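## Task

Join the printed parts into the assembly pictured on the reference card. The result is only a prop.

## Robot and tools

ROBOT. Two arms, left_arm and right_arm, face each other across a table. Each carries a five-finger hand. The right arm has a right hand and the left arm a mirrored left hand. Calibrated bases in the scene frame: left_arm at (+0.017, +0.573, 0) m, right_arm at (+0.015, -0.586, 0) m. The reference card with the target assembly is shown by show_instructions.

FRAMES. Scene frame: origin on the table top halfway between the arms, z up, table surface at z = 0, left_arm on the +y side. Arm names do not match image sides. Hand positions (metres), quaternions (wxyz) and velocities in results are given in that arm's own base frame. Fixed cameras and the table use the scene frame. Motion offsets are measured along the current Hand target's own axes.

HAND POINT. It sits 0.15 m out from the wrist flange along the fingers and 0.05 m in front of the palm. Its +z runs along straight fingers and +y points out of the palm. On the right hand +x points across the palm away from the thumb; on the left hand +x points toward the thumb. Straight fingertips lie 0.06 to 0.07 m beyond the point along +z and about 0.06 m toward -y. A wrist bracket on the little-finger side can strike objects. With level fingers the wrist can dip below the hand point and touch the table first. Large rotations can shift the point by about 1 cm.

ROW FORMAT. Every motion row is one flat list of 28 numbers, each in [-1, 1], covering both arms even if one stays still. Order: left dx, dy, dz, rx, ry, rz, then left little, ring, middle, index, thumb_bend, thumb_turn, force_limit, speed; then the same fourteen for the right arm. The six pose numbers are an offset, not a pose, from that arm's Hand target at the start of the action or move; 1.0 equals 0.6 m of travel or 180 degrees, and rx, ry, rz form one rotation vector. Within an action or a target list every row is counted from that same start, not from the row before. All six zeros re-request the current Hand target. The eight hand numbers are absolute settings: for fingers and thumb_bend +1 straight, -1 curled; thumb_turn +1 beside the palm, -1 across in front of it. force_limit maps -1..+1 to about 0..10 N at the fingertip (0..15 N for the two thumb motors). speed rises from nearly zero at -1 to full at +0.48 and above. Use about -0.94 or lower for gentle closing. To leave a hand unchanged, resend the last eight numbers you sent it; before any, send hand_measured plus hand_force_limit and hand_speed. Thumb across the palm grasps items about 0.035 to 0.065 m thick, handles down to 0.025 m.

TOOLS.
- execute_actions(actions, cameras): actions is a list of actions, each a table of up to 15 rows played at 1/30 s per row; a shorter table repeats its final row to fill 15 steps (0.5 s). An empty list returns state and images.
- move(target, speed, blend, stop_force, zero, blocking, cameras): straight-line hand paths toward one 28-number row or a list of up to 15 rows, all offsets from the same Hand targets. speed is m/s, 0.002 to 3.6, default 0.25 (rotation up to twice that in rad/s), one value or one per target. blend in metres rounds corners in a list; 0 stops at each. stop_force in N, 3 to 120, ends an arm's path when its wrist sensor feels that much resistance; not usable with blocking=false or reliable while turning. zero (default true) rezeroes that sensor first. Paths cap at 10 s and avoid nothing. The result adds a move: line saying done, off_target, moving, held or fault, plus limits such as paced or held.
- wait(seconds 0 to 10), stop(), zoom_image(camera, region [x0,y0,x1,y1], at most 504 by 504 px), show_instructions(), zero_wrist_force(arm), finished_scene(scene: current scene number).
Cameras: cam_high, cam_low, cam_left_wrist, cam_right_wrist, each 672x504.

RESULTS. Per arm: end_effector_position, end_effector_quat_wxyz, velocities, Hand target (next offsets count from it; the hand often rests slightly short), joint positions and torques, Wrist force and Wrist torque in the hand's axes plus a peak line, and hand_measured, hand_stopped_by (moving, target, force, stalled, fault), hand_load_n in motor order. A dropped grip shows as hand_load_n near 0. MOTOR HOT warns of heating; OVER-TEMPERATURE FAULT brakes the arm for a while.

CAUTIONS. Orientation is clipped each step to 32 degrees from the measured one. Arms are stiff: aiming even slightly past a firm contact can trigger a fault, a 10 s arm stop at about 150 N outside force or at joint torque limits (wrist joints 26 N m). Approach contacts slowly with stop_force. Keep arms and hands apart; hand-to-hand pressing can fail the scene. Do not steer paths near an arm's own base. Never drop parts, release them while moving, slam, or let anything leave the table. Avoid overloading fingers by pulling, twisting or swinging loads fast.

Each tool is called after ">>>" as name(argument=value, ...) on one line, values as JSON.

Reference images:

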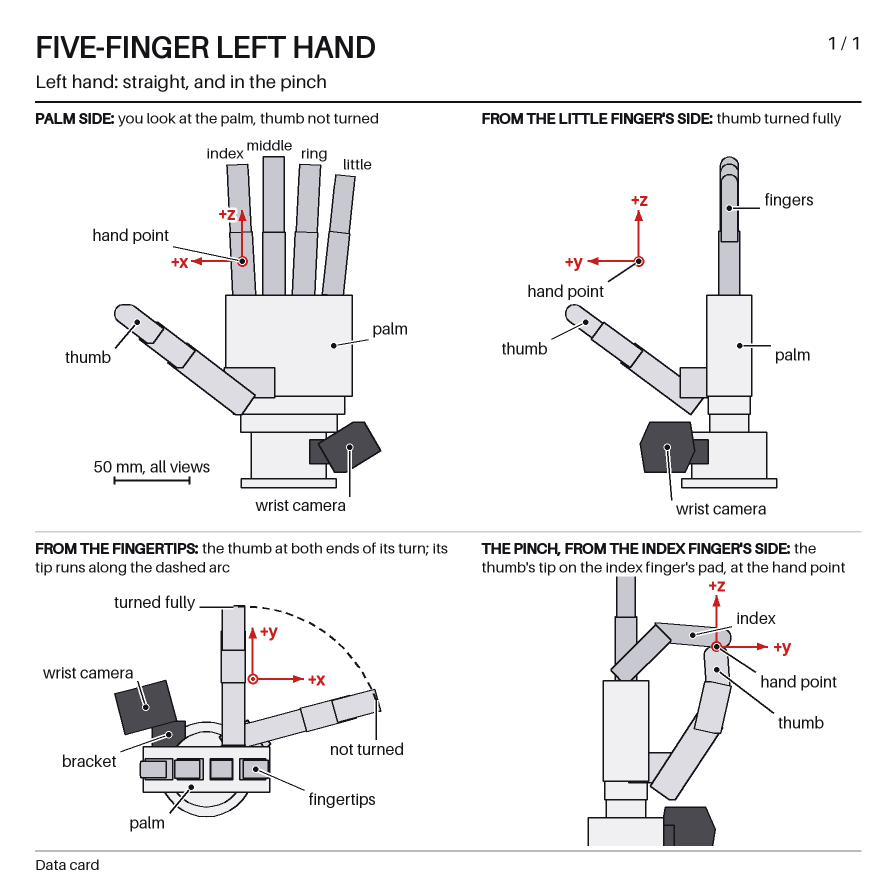

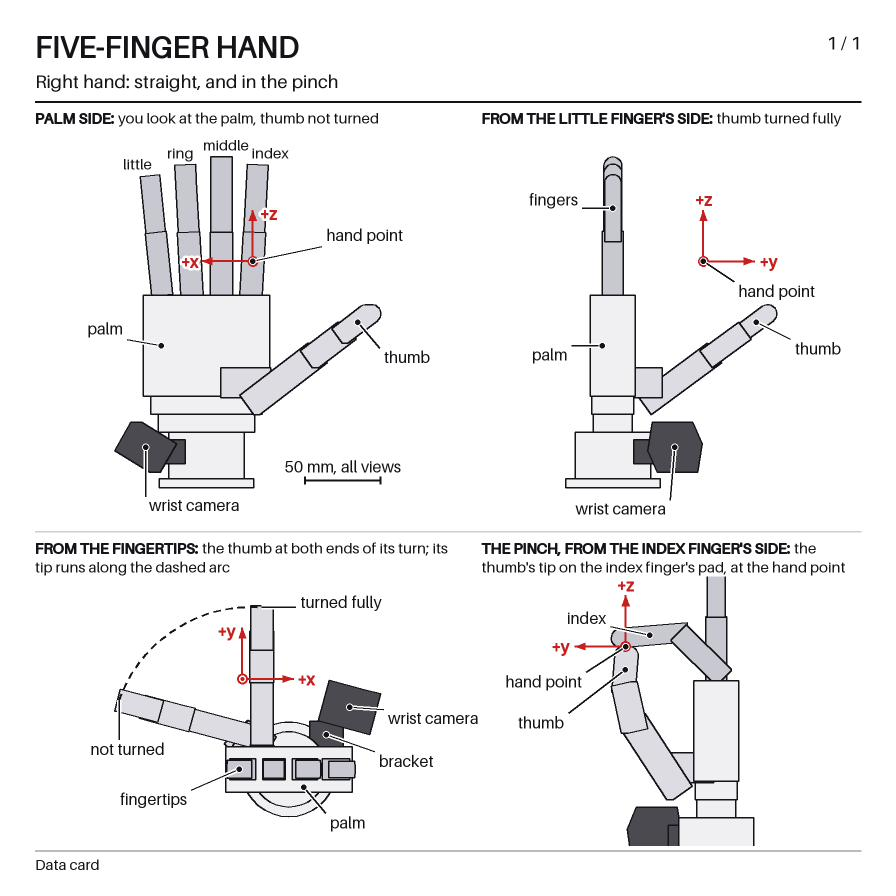

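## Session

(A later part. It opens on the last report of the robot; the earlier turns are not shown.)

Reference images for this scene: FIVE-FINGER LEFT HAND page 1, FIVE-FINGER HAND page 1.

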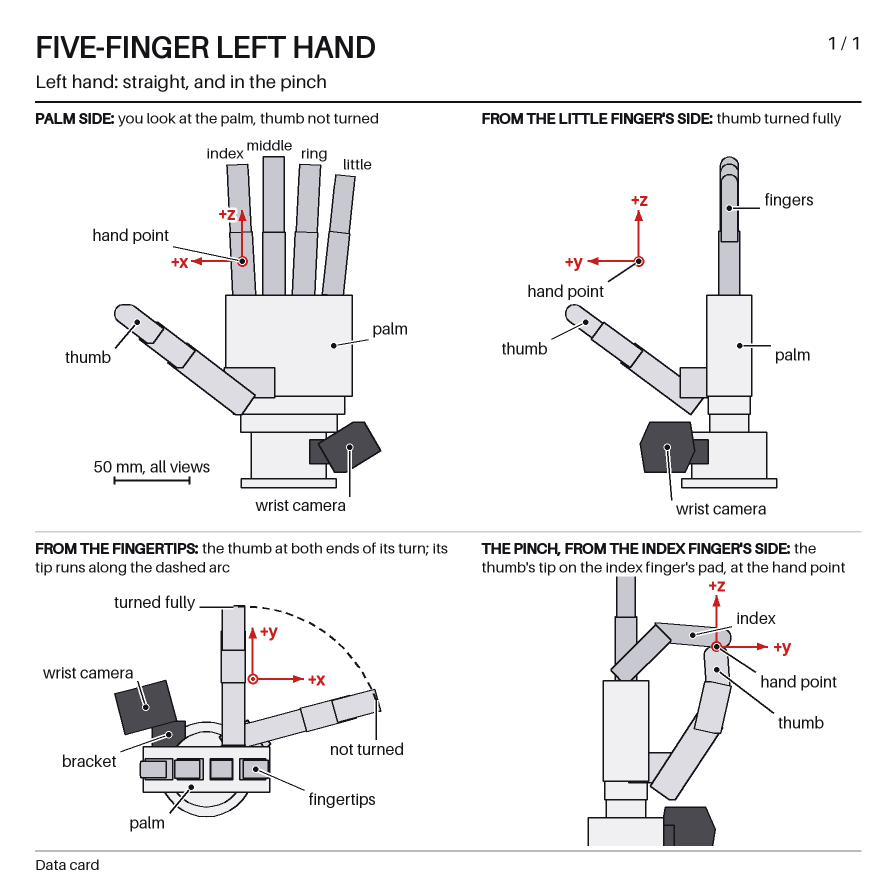

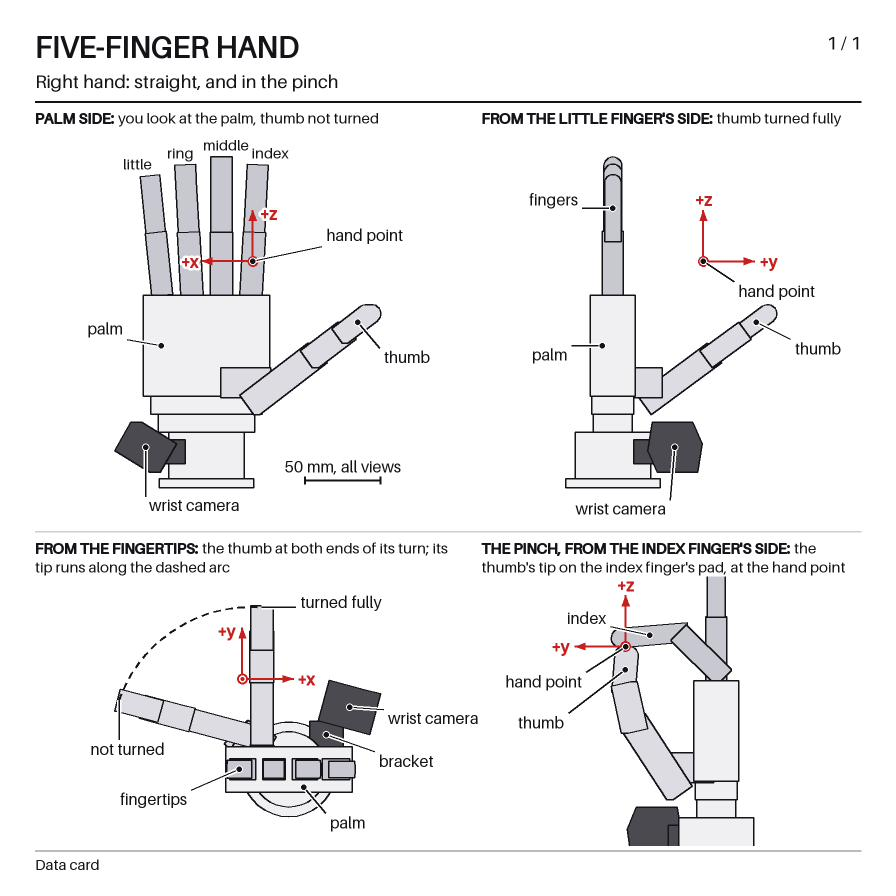

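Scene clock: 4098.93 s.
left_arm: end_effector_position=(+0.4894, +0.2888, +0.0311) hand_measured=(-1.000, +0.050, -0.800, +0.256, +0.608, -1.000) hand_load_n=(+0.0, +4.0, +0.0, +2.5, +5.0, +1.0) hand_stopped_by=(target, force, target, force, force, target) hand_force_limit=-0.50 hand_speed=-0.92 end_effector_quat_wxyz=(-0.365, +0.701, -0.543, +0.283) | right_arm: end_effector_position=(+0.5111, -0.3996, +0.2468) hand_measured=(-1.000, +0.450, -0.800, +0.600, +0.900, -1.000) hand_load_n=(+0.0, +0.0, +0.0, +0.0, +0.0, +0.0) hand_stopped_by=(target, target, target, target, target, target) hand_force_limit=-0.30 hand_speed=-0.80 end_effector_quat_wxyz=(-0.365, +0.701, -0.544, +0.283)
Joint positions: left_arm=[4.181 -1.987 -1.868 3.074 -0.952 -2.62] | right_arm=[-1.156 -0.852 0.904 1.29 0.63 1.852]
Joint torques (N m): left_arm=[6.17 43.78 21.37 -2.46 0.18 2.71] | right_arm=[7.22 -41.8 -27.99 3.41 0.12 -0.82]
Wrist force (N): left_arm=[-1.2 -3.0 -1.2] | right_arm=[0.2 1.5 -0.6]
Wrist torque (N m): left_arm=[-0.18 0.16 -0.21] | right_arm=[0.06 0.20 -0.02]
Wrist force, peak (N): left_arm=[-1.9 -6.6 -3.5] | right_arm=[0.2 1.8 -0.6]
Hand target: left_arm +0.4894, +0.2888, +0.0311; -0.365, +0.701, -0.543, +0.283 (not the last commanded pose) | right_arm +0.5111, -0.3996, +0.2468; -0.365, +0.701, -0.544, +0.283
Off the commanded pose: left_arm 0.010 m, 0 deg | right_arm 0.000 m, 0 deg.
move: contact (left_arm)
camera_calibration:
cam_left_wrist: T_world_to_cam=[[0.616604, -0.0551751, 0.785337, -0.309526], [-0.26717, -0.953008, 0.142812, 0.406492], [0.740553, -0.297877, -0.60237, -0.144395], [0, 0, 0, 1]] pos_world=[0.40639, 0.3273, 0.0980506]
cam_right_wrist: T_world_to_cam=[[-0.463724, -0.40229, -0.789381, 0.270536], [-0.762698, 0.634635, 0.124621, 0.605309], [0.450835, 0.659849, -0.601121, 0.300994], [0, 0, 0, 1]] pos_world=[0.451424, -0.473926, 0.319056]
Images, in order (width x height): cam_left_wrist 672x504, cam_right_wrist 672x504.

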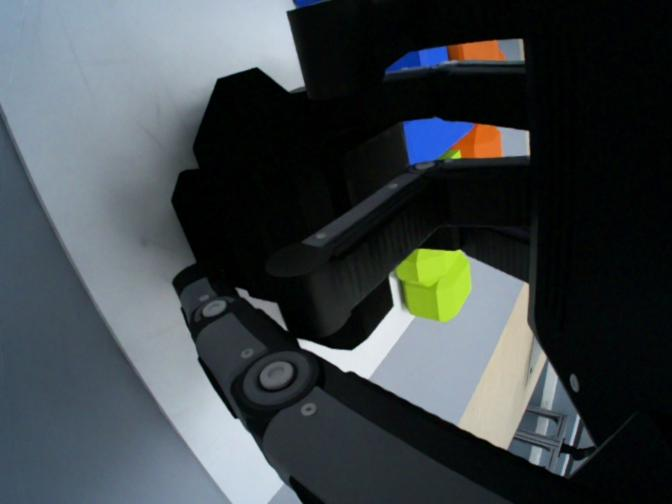

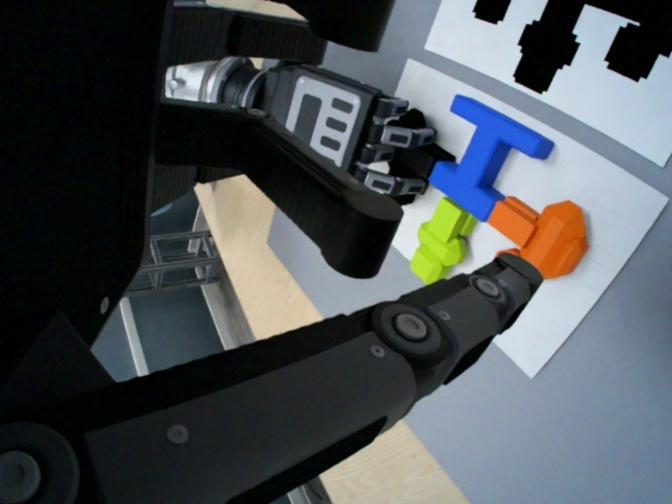

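>>> execute_actions(actions=[], cameras=["cam_low", "cam_high"])

>>> zoom_image(camera="cam_low", region=[340, 270, 480, 350])

>>> zoom_image(camera="cam_high", region=[280, 220, 370, 300])

Scene clock: 4133.00 s.
left_arm: end_effector_position=(+0.4894, +0.2888, +0.0311) hand_measured=(-1.000, +0.050, -0.800, +0.256, +0.608, -1.000) hand_load_n=(+0.0, +3.5, +0.0, +2.5, +5.0, +1.5) hand_stopped_by=(target, force, target, force, force, target) hand_force_limit=-0.50 hand_speed=-0.92 end_effector_quat_wxyz=(-0.365, +0.701, -0.543, +0.283) | right_arm: end_effector_position=(+0.5111, -0.3996, +0.2468) hand_measured=(-1.000, +0.450, -0.800, +0.600, +0.900, -1.000) hand_load_n=(+0.0, +0.0, +0.0, +0.0, +0.0, +0.0) hand_stopped_by=(target, target, target, target, target, target) hand_force_limit=-0.30 hand_speed=-0.80 end_effector_quat_wxyz=(-0.365, +0.701, -0.544, +0.283)
Joint positions: left_arm=[4.181 -1.987 -1.868 3.074 -0.952 -2.62] | right_arm=[-1.156 -0.852 0.904 1.29 0.63 1.852]
Joint velocities: within noise
Joint torques (N m): left_arm=[1.83 44.02 21.8 -0.67 -1.62 2.64] | right_arm=[7.43 -41.76 -28.52 3.44 0.1 -0.78]
Wrist force (N): left_arm=[-1.1 -3.0 -1.6] | right_arm=[0.3 1.6 -0.8]
Wrist torque (N m): left_arm=[-0.16 0.14 -0.20] | right_arm=[0.09 0.19 -0.01]
Wrist force, peak (N): left_arm=[-1.5 -4.1 -2.1] | right_arm=[0.2 1.7 -0.8]
Hand target: left_arm +0.4894, +0.2888, +0.0311; -0.365, +0.701, -0.543, +0.283 (not the last commanded pose) | right_arm +0.5111, -0.3996, +0.2468; -0.365, +0.701, -0.544, +0.283
Off the commanded pose: left_arm 0.010 m, 0 deg | right_arm 0.000 m, 0 deg.
Images, in order (width x height): cam_high 672x504, cam_low 672x504.

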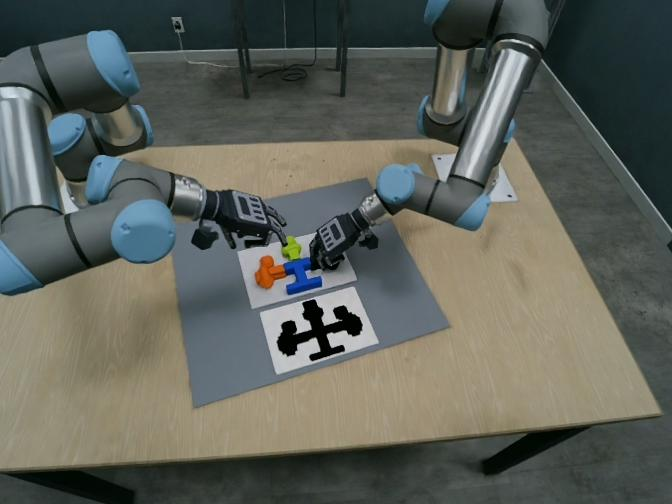

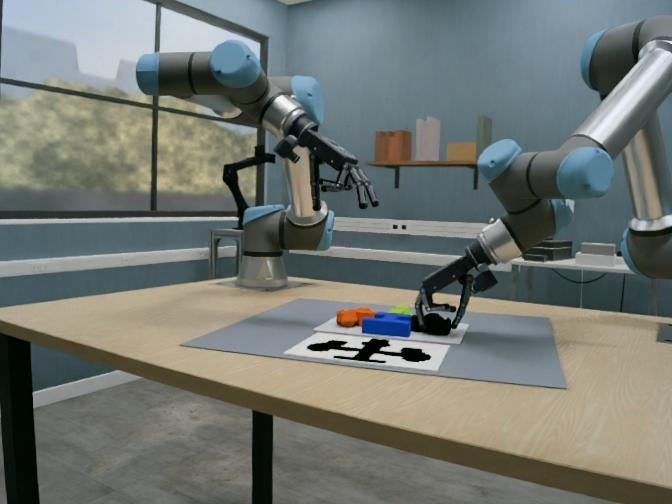

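Scaled by 3.600 from the camera's 672x504 image, which has a finer 960x720 frame.

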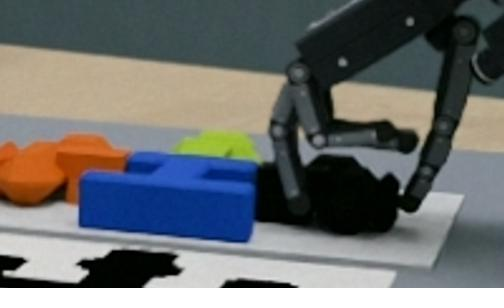

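Scaled by 5.600 from the camera's 672x504 image, which has a finer 960x720 frame.

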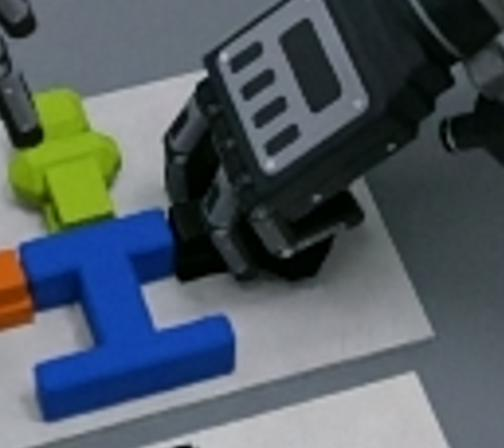

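>>> zoom_image(camera="cam_low", region=[395, 300, 465, 345])

>>> zoom_image(camera="cam_high", region=[300, 245, 350, 280])

Scaled by 7.200 from the camera's 672x504 image, which has a finer 960x720 frame.

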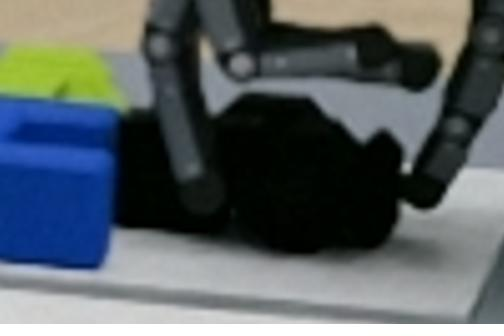

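Scaled by 10.080 from the camera's 672x504 image, which has a finer 960x720 frame.

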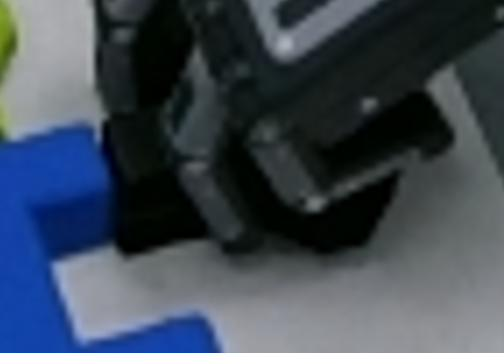

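>>> move(target=[0, 0, 0, 0, 0, 0, -1, -0.07, -0.8, 0.13, 0.7, -1, -0.5, -0.92, 0, 0, 0, 0, 0, 0, -1, 0.45, -0.8, 0.6, 0.9, -1, -0.3, -0.8], speed=0.01, cameras=["cam_right_wrist", "cam_left_wrist", "cam_low"])

>>> zoom_image(camera="cam_right_wrist", region=[370, 120, 450, 200])

>>> zoom_image(camera="cam_low", region=[395, 300, 465, 345])

Scene clock: 4162.83 s.
left_arm: end_effector_position=(+0.4894, +0.2888, +0.0311) hand_measured=(-1.000, +0.048, -0.800, +0.256, +0.700, -1.000) hand_load_n=(+0.0, +0.0, +0.0, +0.0, +0.0, +0.0) hand_stopped_by=(target, force, target, force, target, target) hand_force_limit=-0.50 hand_speed=-0.92 end_effector_quat_wxyz=(-0.365, +0.701, -0.543, +0.283) | right_arm: end_effector_position=(+0.5111, -0.3996, +0.2468) hand_measured=(-1.000, +0.450, -0.800, +0.600, +0.900, -1.000) hand_load_n=(+0.0, +0.0, +0.0, +0.0, +0.0, +0.0) hand_stopped_by=(target, target, target, target, target, target) hand_force_limit=-0.30 hand_speed=-0.80 end_effector_quat_wxyz=(-0.365, +0.701, -0.544, +0.283)
Joint positions: left_arm=[4.181 -1.987 -1.868 3.074 -0.952 -2.62] | right_arm=[-1.156 -0.852 0.904 1.29 0.63 1.852]
Joint torques (N m): left_arm=[-3.91 42.57 18.45 0.25 -1.62 2.42] | right_arm=[7.37 -41.93 -28.24 3.31 0.02 -0.79]
Wrist force (N): left_arm=[-1.3 0.2 0.6] | right_arm=[0.4 1.7 -0.5]
Wrist torque (N m): left_arm=[0.04 0.18 -0.26] | right_arm=[0.07 0.17 0.00]
Wrist force, peak (N): left_arm=[-0.7 -5.4 -1.4] | right_arm=[0.2 1.7 -0.8]
Hand target: left_arm +0.4894, +0.2888, +0.0311; -0.365, +0.701, -0.543, +0.283 | right_arm +0.5111, -0.3996, +0.2468; -0.365, +0.701, -0.544, +0.283
Off the commanded pose: left_arm 0.000 m, 0 deg | right_arm 0.000 m, 0 deg.
move: done
camera_calibration:
cam_left_wrist: T_world_to_cam=[[0.616606, -0.0551688, 0.785336, -0.309528], [-0.267166, -0.953009, 0.142817, 0.40649], [0.740553, -0.297877, -0.60237, -0.144395], [0, 0, 0, 1]] pos_world=[0.40639, 0.3273, 0.0980506]
cam_right_wrist: T_world_to_cam=[[-0.463724, -0.40229, -0.789381, 0.270536], [-0.762698, 0.634635, 0.124621, 0.605309], [0.450835, 0.659849, -0.601121, 0.300994], [0, 0, 0, 1]] pos_world=[0.451424, -0.473926, 0.319056]
Images, in order (width x height): cam_low 672x504, cam_left_wrist 672x504, cam_right_wrist 672x504.

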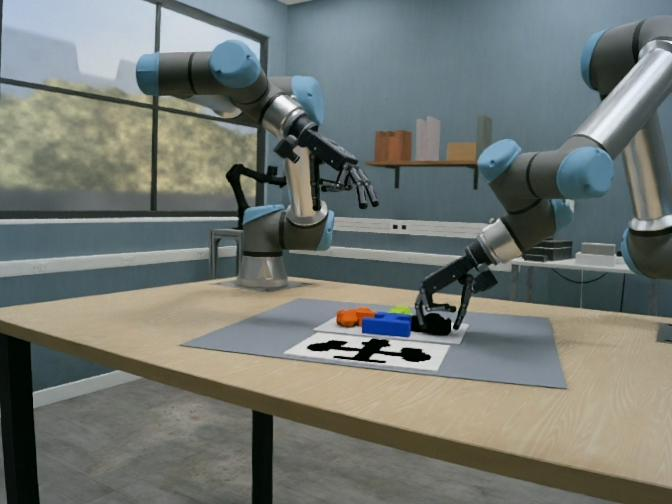

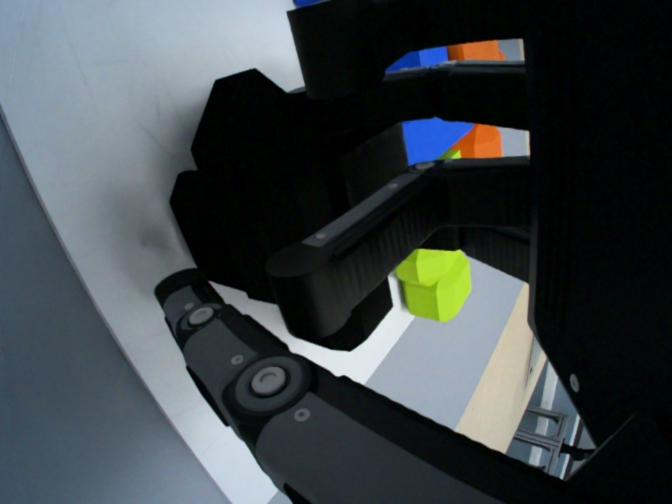

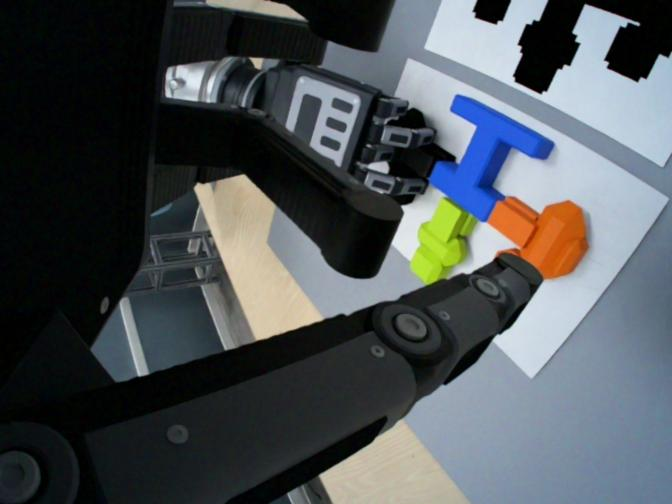

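Scaled by 6.300 from the camera's 672x504 image, which has a finer 960x720 frame.

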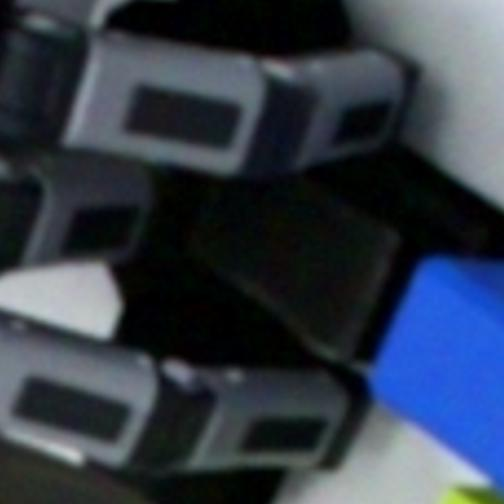

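Scaled by 7.200 from the camera's 672x504 image, which has a finer 960x720 frame.

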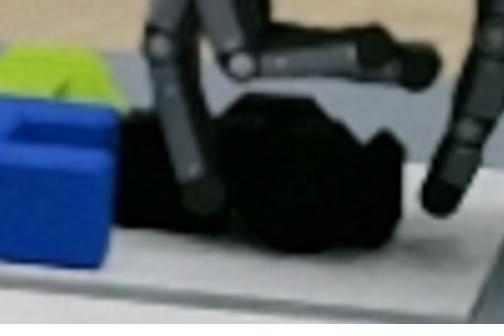

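>>> move(target=[0,0,0,0,0,0,-1,0.10,-0.8,0.31,0.9,-1,-0.5,-0.88,0,0,0,0,0,0,-1,0.45,-0.8,0.6,0.9,-1,-0.3,-0.8], speed=0.05, cameras=["cam_right_wrist", "cam_low", "cam_left_wrist"])

Scene clock: 4200.83 s.
left_arm: end_effector_position=(+0.4894, +0.2888, +0.0311) hand_measured=(-1.000, +0.100, -0.800, +0.310, +0.900, -1.000) hand_load_n=(+0.0, +0.0, +0.0, +0.0, +0.0, +0.0) hand_stopped_by=(target, target, target, target, target, target) hand_force_limit=-0.50 hand_speed=-0.88 end_effector_quat_wxyz=(-0.365, +0.701, -0.543, +0.283) | right_arm: end_effector_position=(+0.5111, -0.3996, +0.2468) hand_measured=(-1.000, +0.450, -0.800, +0.600, +0.900, -1.000) hand_load_n=(+0.0, +0.0, +0.0, +0.0, +0.0, +0.0) hand_stopped_by=(target, target, target, target, target, target) hand_force_limit=-0.30 hand_speed=-0.80 end_effector_quat_wxyz=(-0.365, +0.701, -0.544, +0.283)
Joint positions: left_arm=[4.181 -1.987 -1.868 3.074 -0.952 -2.62] | right_arm=[-1.156 -0.852 0.904 1.29 0.63 1.852]
Joint torques (N m): left_arm=[-4.36 37 6.38 0.26 -1.53 2.34] | right_arm=[7.63 -41.99 -27.96 3.22 -0.11 -0.85]
Wrist force (N): left_arm=[-1.3 0.0 0.7] | right_arm=[0.1 1.5 -0.8]
Wrist torque (N m): left_arm=[0.00 0.18 -0.25] | right_arm=[0.07 0.22 -0.02]
Wrist force, peak (N): left_arm=[-1.6 0.2 0.8] | right_arm=[0.4 1.7 -0.6]
Hand target: left_arm +0.4894, +0.2888, +0.0311; -0.365, +0.701, -0.543, +0.283 | right_arm +0.5111, -0.3996, +0.2468; -0.365, +0.701, -0.544, +0.283
Off the commanded pose: left_arm 0.000 m, 0 deg | right_arm 0.000 m, 0 deg.
move: done
camera_calibration:
cam_left_wrist: T_world_to_cam=[[0.616606, -0.0551688, 0.785336, -0.309528], [-0.267166, -0.953009, 0.142817, 0.40649], [0.740553, -0.297877, -0.60237, -0.144395], [0, 0, 0, 1]] pos_world=[0.40639, 0.3273, 0.0980506]
cam_right_wrist: T_world_to_cam=[[-0.463724, -0.40229, -0.789381, 0.270536], [-0.762698, 0.634635, 0.124621, 0.605309], [0.450835, 0.659849, -0.601121, 0.300994], [0, 0, 0, 1]] pos_world=[0.451424, -0.473926, 0.319056]
Images, in order (width x height): cam_low 672x504, cam_left_wrist 672x504, cam_right_wrist 672x504.

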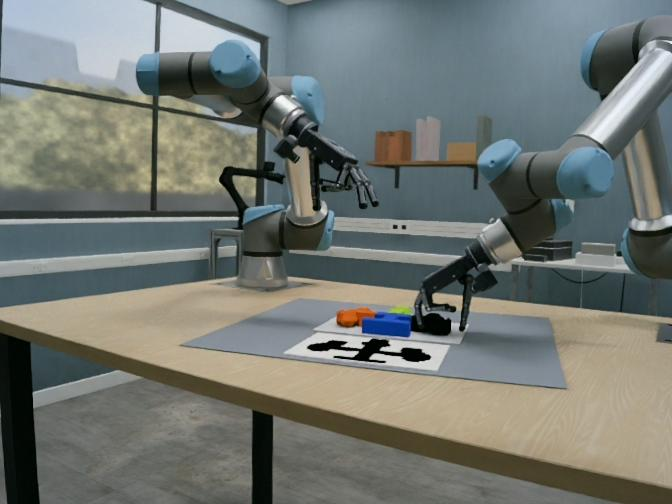

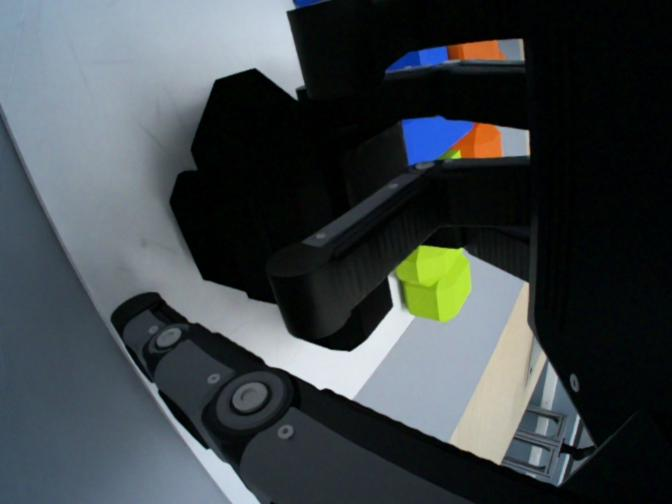

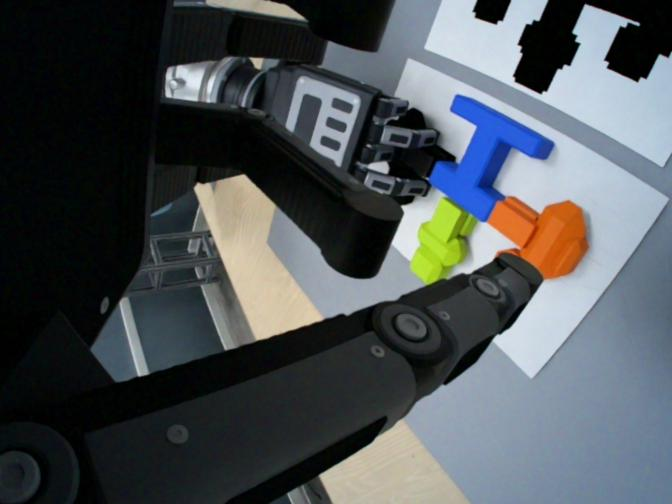

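>>> move(target=[0,-0.0614,-0.0430,0,0,0,-1,0.10,-0.8,0.31,0.9,-1,-0.5,-0.88,0,0,0,0,0,0,-1,0.45,-0.8,0.6,0.9,-1,-0.3,-0.8], speed=0.02, cameras=["cam_right_wrist", "cam_low", "cam_left_wrist"])

Scene clock: 4209.90 s.
left_arm: end_effector_position=(+0.4894, +0.2887, +0.0759) hand_measured=(-1.000, +0.100, -0.800, +0.310, +0.900, -1.000) hand_load_n=(+0.0, +0.0, +0.0, +0.0, +0.0, +0.5) hand_stopped_by=(target, target, target, target, target, target) hand_force_limit=-0.50 hand_speed=-0.88 end_effector_quat_wxyz=(-0.365, +0.701, -0.543, +0.283) | right_arm: end_effector_position=(+0.5111, -0.3996, +0.2468) hand_measured=(-1.000, +0.450, -0.800, +0.600, +0.900, -1.000) hand_load_n=(+0.0, +0.0, +0.0, +0.0, +0.0, +0.5) hand_stopped_by=(target, target, target, target, target, target) hand_force_limit=-0.30 hand_speed=-0.80 end_effector_quat_wxyz=(-0.365, +0.701, -0.544, +0.283)
Joint positions: left_arm=[4.181 -1.92 -1.825 2.964 -0.952 -2.62] | right_arm=[-1.156 -0.852 0.904 1.29 0.63 1.852]
Joint torques (N m): left_arm=[7.87 43.75 24.14 -2.85 1.15 -0.59] | right_arm=[7.62 -42.34 -28.39 3.21 -0.18 -0.93]
Wrist force (N): left_arm=[-1.0 0.0 0.9] | right_arm=[0.2 1.7 -0.5]
Wrist torque (N m): left_arm=[-0.03 0.12 -0.23] | right_arm=[0.07 0.20 -0.01]
Wrist force, peak (N): left_arm=[-1.6 0.3 0.7] | right_arm=[0.1 1.7 -0.8]
Hand target: left_arm +0.4894, +0.2888, +0.0761; -0.365, +0.701, -0.543, +0.283 | right_arm +0.5111, -0.3996, +0.2468; -0.365, +0.701, -0.544, +0.283
Off the commanded pose: left_arm 0.000 m, 0 deg | right_arm 0.000 m, 0 deg.
move: done
camera_calibration:
cam_left_wrist: T_world_to_cam=[[0.616622, -0.0551103, 0.785328, -0.344736], [-0.267128, -0.953012, 0.142866, 0.40007], [0.740554, -0.297877, -0.60237, -0.117409], [0, 0, 0, 1]] pos_world=[0.40639, 0.3273, 0.142851]
cam_right_wrist: T_world_to_cam=[[-0.463724, -0.40229, -0.789381, 0.270536], [-0.762698, 0.634635, 0.124621, 0.605309], [0.450835, 0.659849, -0.601121, 0.300994], [0, 0, 0, 1]] pos_world=[0.451424, -0.473926, 0.319056]
Images, in order (width x height): cam_low 672x504, cam_left_wrist 672x504, cam_right_wrist 672x504.

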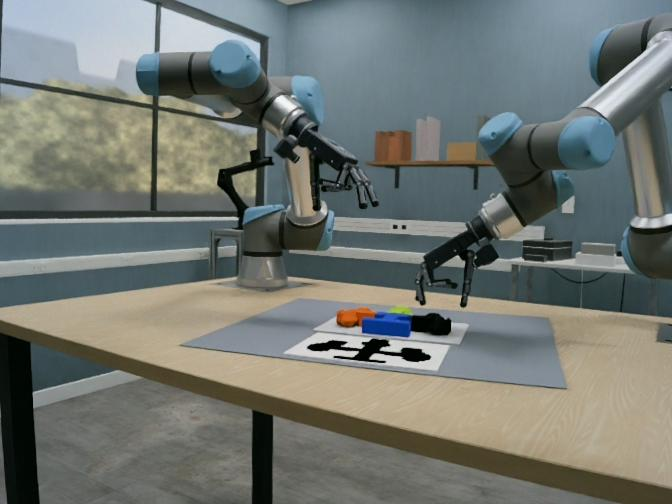

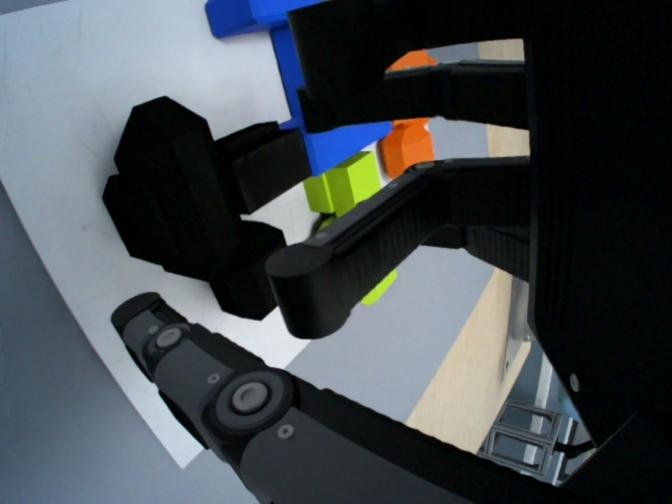

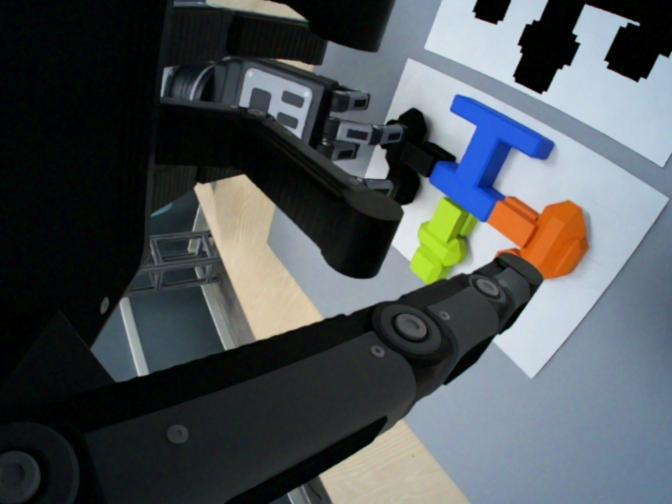

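>>> zoom_image(camera="cam_right_wrist", region=[360, 80, 600, 300])

>>> zoom_image(camera="cam_left_wrist", region=[80, 0, 460, 330])

>>> zoom_image(camera="cam_low", region=[320, 290, 480, 370])

Scaled by 2.100 from the camera's 672x504 image, which has a finer 960x720 frame.

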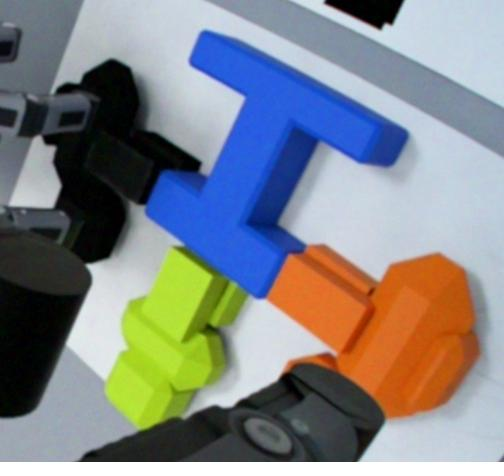

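Scaled by 1.326 from the camera's 672x504 image, which has a finer 960x720 frame.

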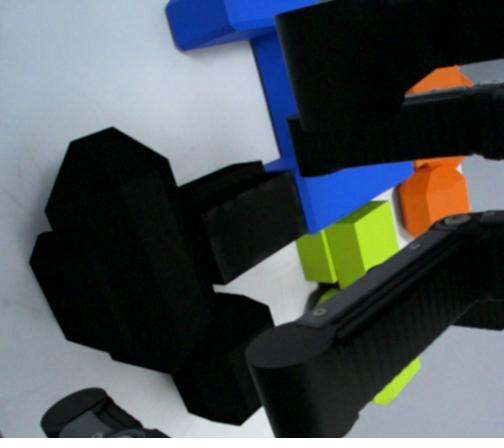

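Scaled by 3.150 from the camera's 672x504 image, which has a finer 960x720 frame.

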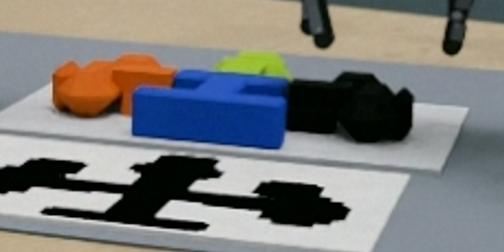

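>>> move(target=[[0,-0.0410,-0.0287,0,0,0,-1,0.10,-0.8,0.31,0.9,-1,-0.5,-0.88,0,0,0,0,0,0,-1,0.45,-0.8,0.6,0.9,-1,-0.3,-0.8],[-0.0626,0.0296,-0.2747,0,0,0,-1,0.10,-0.8,0.31,0.9,-1,-0.5,-0.88,0,0,0,0,0,0,-1,0.45,-0.8,0.6,0.9,-1,-0.3,-0.8]], speed=[0.06,0.15], blend=[0.01,0], cameras=["all"])

Scene clock: 4243.13 s.
left_arm: end_effector_position=(+0.3394, +0.2888, +0.1560) hand_measured=(-1.000, +0.100, -0.800, +0.310, +0.900, -1.000) hand_load_n=(+0.0, +0.0, +0.0, +0.0, +0.0, +0.0) hand_stopped_by=(target, target, target, target, target, target) hand_force_limit=-0.50 hand_speed=-0.88 end_effector_quat_wxyz=(-0.365, +0.701, -0.543, +0.283) | right_arm: end_effector_position=(+0.5111, -0.3996, +0.2468) hand_measured=(-1.000, +0.450, -0.800, +0.600, +0.900, -1.000) hand_load_n=(+0.0, +0.0, +0.0, +0.0, +0.0, +0.0) hand_stopped_by=(target, target, target, target, target, target) hand_force_limit=-0.30 hand_speed=-0.80 end_effector_quat_wxyz=(-0.365, +0.701, -0.544, +0.283)
Joint positions: left_arm=[4.595 -1.664 -1.987 2.557 -0.701 -2.166] | right_arm=[-1.156 -0.852 0.904 1.29 0.63 1.852]
Joint torques (N m): left_arm=[7.99 33.53 8.84 -3.73 3.24 2.8] | right_arm=[7.7 -42.25 -28.09 3.2 -0.23 -0.94]
Wrist force (N): left_arm=[-1.2 0.2 0.5] | right_arm=[0.2 1.4 -0.7]
Wrist torque (N m): left_arm=[0.05 0.14 -0.26] | right_arm=[0.06 0.20 -0.02]
Wrist force, peak (N): left_arm=[-1.8 -0.2 0.6] | right_arm=[0.1 1.7 -0.7]
Hand target: left_arm +0.3394, +0.2888, +0.1560; -0.365, +0.701, -0.543, +0.283 | right_arm +0.5111, -0.3996, +0.2468; -0.365, +0.701, -0.544, +0.283
Off the commanded pose: left_arm 0.000 m, 0 deg | right_arm 0.000 m, 0 deg.
move: done
camera_calibration:
cam_left_wrist: T_world_to_cam=[[0.61658, -0.055094, 0.785362, -0.31515], [-0.267039, -0.953048, 0.142792, 0.348563], [0.740621, -0.297765, -0.602343, 0.0418633], [0, 0, 0, 1]] pos_world=[0.25639, 0.3273, 0.222951]
cam_right_wrist: T_world_to_cam=[[-0.463724, -0.40229, -0.789381, 0.270536], [-0.762698, 0.634635, 0.124621, 0.605309], [0.450835, 0.659849, -0.601121, 0.300994], [0, 0, 0, 1]] pos_world=[0.451424, -0.473926, 0.319056]

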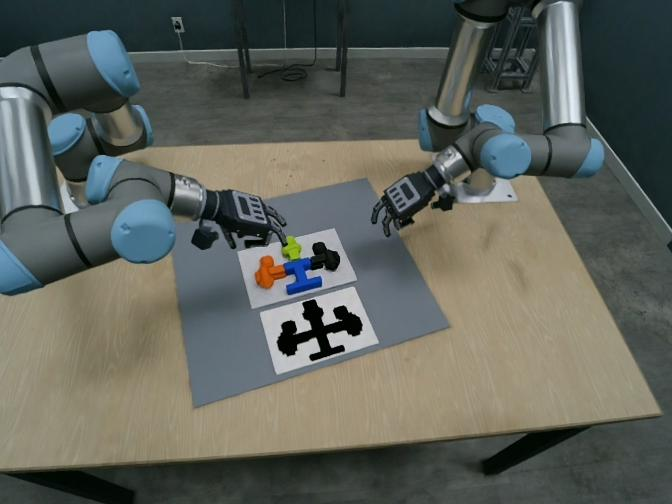

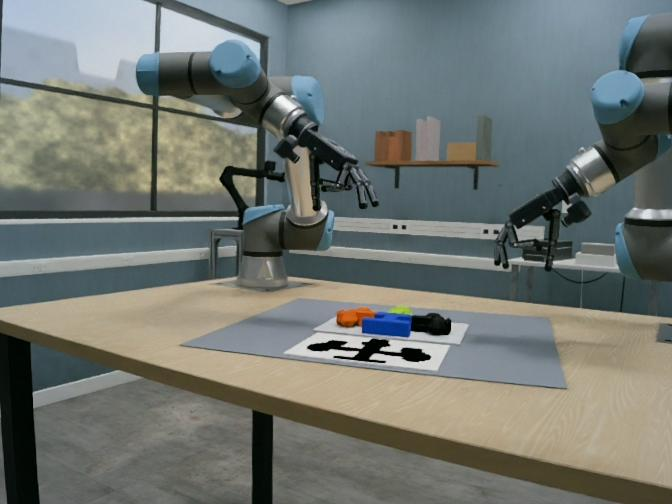

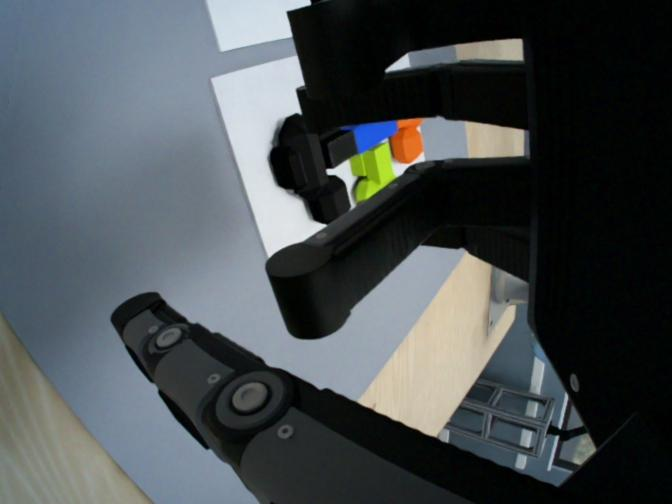

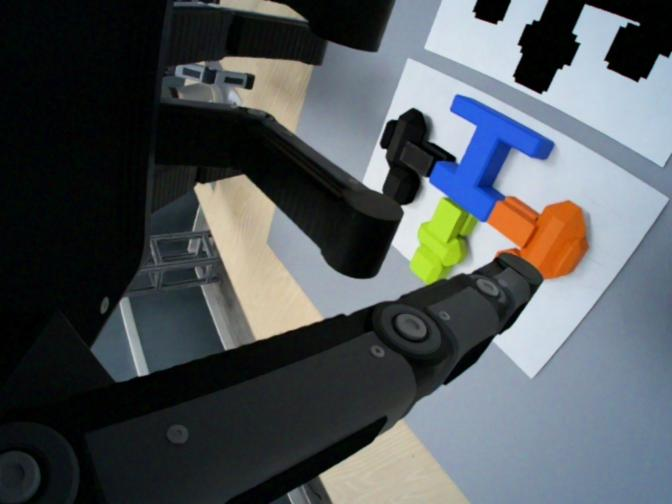

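>>> zoom_image(camera="cam_right_wrist", region=[370, 90, 530, 230])

>>> zoom_image(camera="cam_left_wrist", region=[260, 80, 440, 240])

>>> zoom_image(camera="cam_low", region=[330, 295, 470, 345])

>>> zoom_image(camera="cam_high", region=[240, 225, 390, 375])

Scaled by 3.150 from the camera's 672x504 image, which has a finer 960x720 frame.

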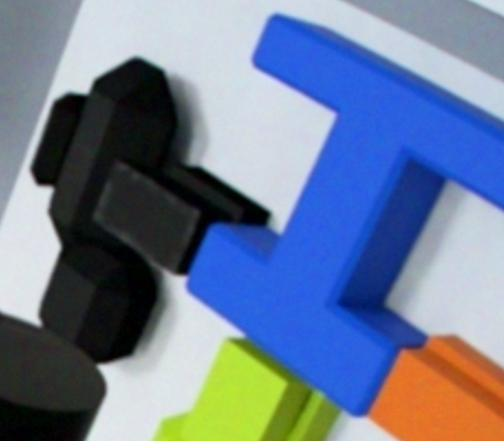

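Scaled by 2.800 from the camera's 672x504 image, which has a finer 960x720 frame.

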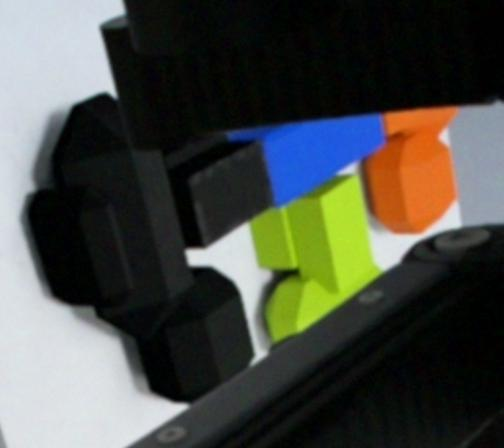

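Scaled by 3.600 from the camera's 672x504 image, which has a finer 960x720 frame.

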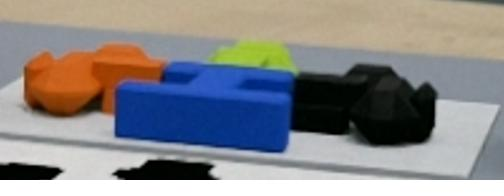

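Scaled by 3.360 from the camera's 672x504 image, which has a finer 960x720 frame.

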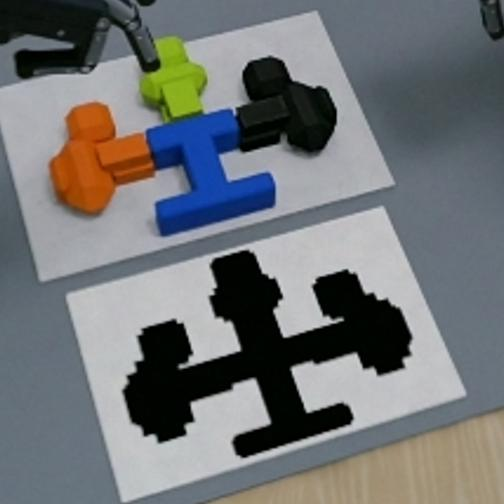

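>>> zoom_image(camera="cam_low", region=[395, 300, 465, 345])

>>> zoom_image(camera="cam_low", region=[330, 300, 400, 345])

Scaled by 7.200 from the camera's 672x504 image, which has a finer 960x720 frame.

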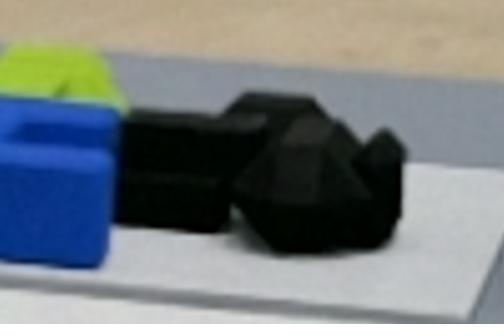

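Scaled by 7.200 from the camera's 672x504 image, which has a finer 960x720 frame.

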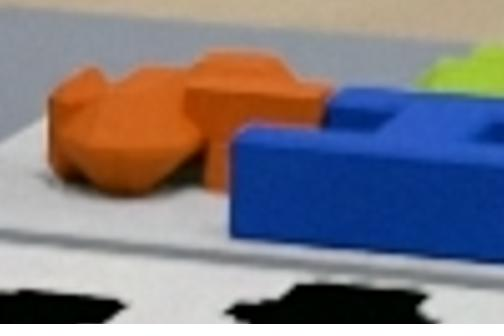

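>>> zoom_image(camera="cam_right_wrist", region=[385, 130, 475, 200])

>>> zoom_image(camera="cam_left_wrist", region=[300, 105, 390, 175])

Scaled by 5.600 from the camera's 672x504 image, which has a finer 960x720 frame.

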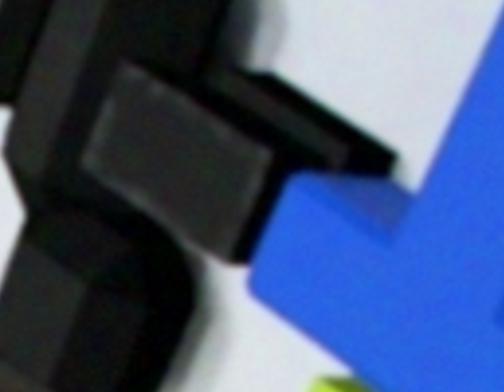

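Scaled by 5.600 from the camera's 672x504 image, which has a finer 960x720 frame.

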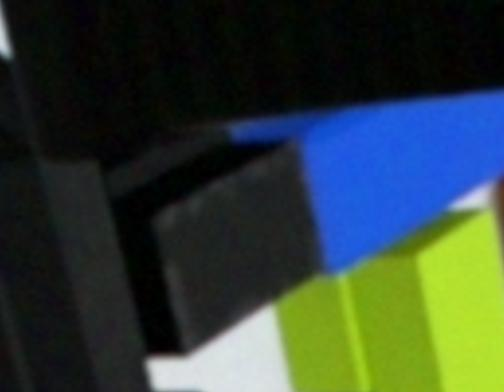

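>>> zoom_image(camera="cam_low", region=[405, 310, 435, 335])

>>> zoom_image(camera="cam_low", region=[350, 303, 380, 328])

Scaled by 16.800 from the camera's 672x504 image, which has a finer 960x720 frame.

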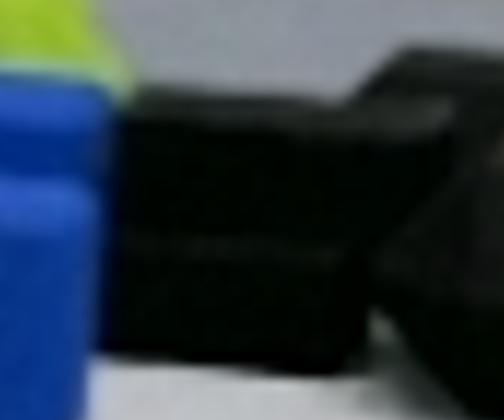

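Scaled by 16.800 from the camera's 672x504 image, which has a finer 960x720 frame.

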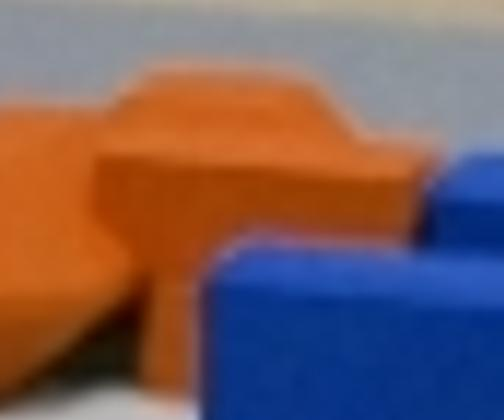

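>>> zoom_image(camera="cam_right_wrist", region=[460, 175, 560, 255])

>>> zoom_image(camera="cam_right_wrist", region=[400, 170, 500, 250])

Scaled by 5.040 from the camera's 672x504 image, which has a finer 960x720 frame.

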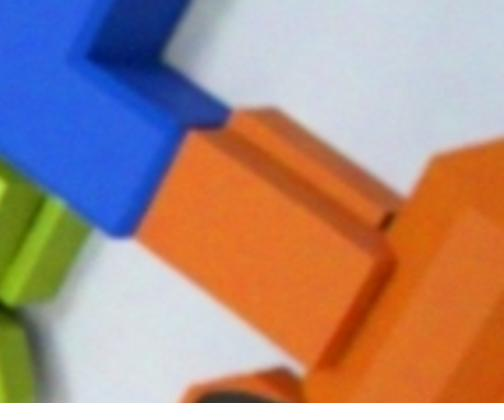

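Scaled by 5.040 from the camera's 672x504 image, which has a finer 960x720 frame.

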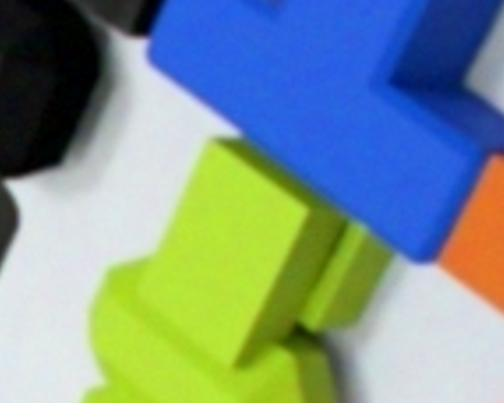

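>>> finished_scene(scene=1)

The scene is finished: the task was done.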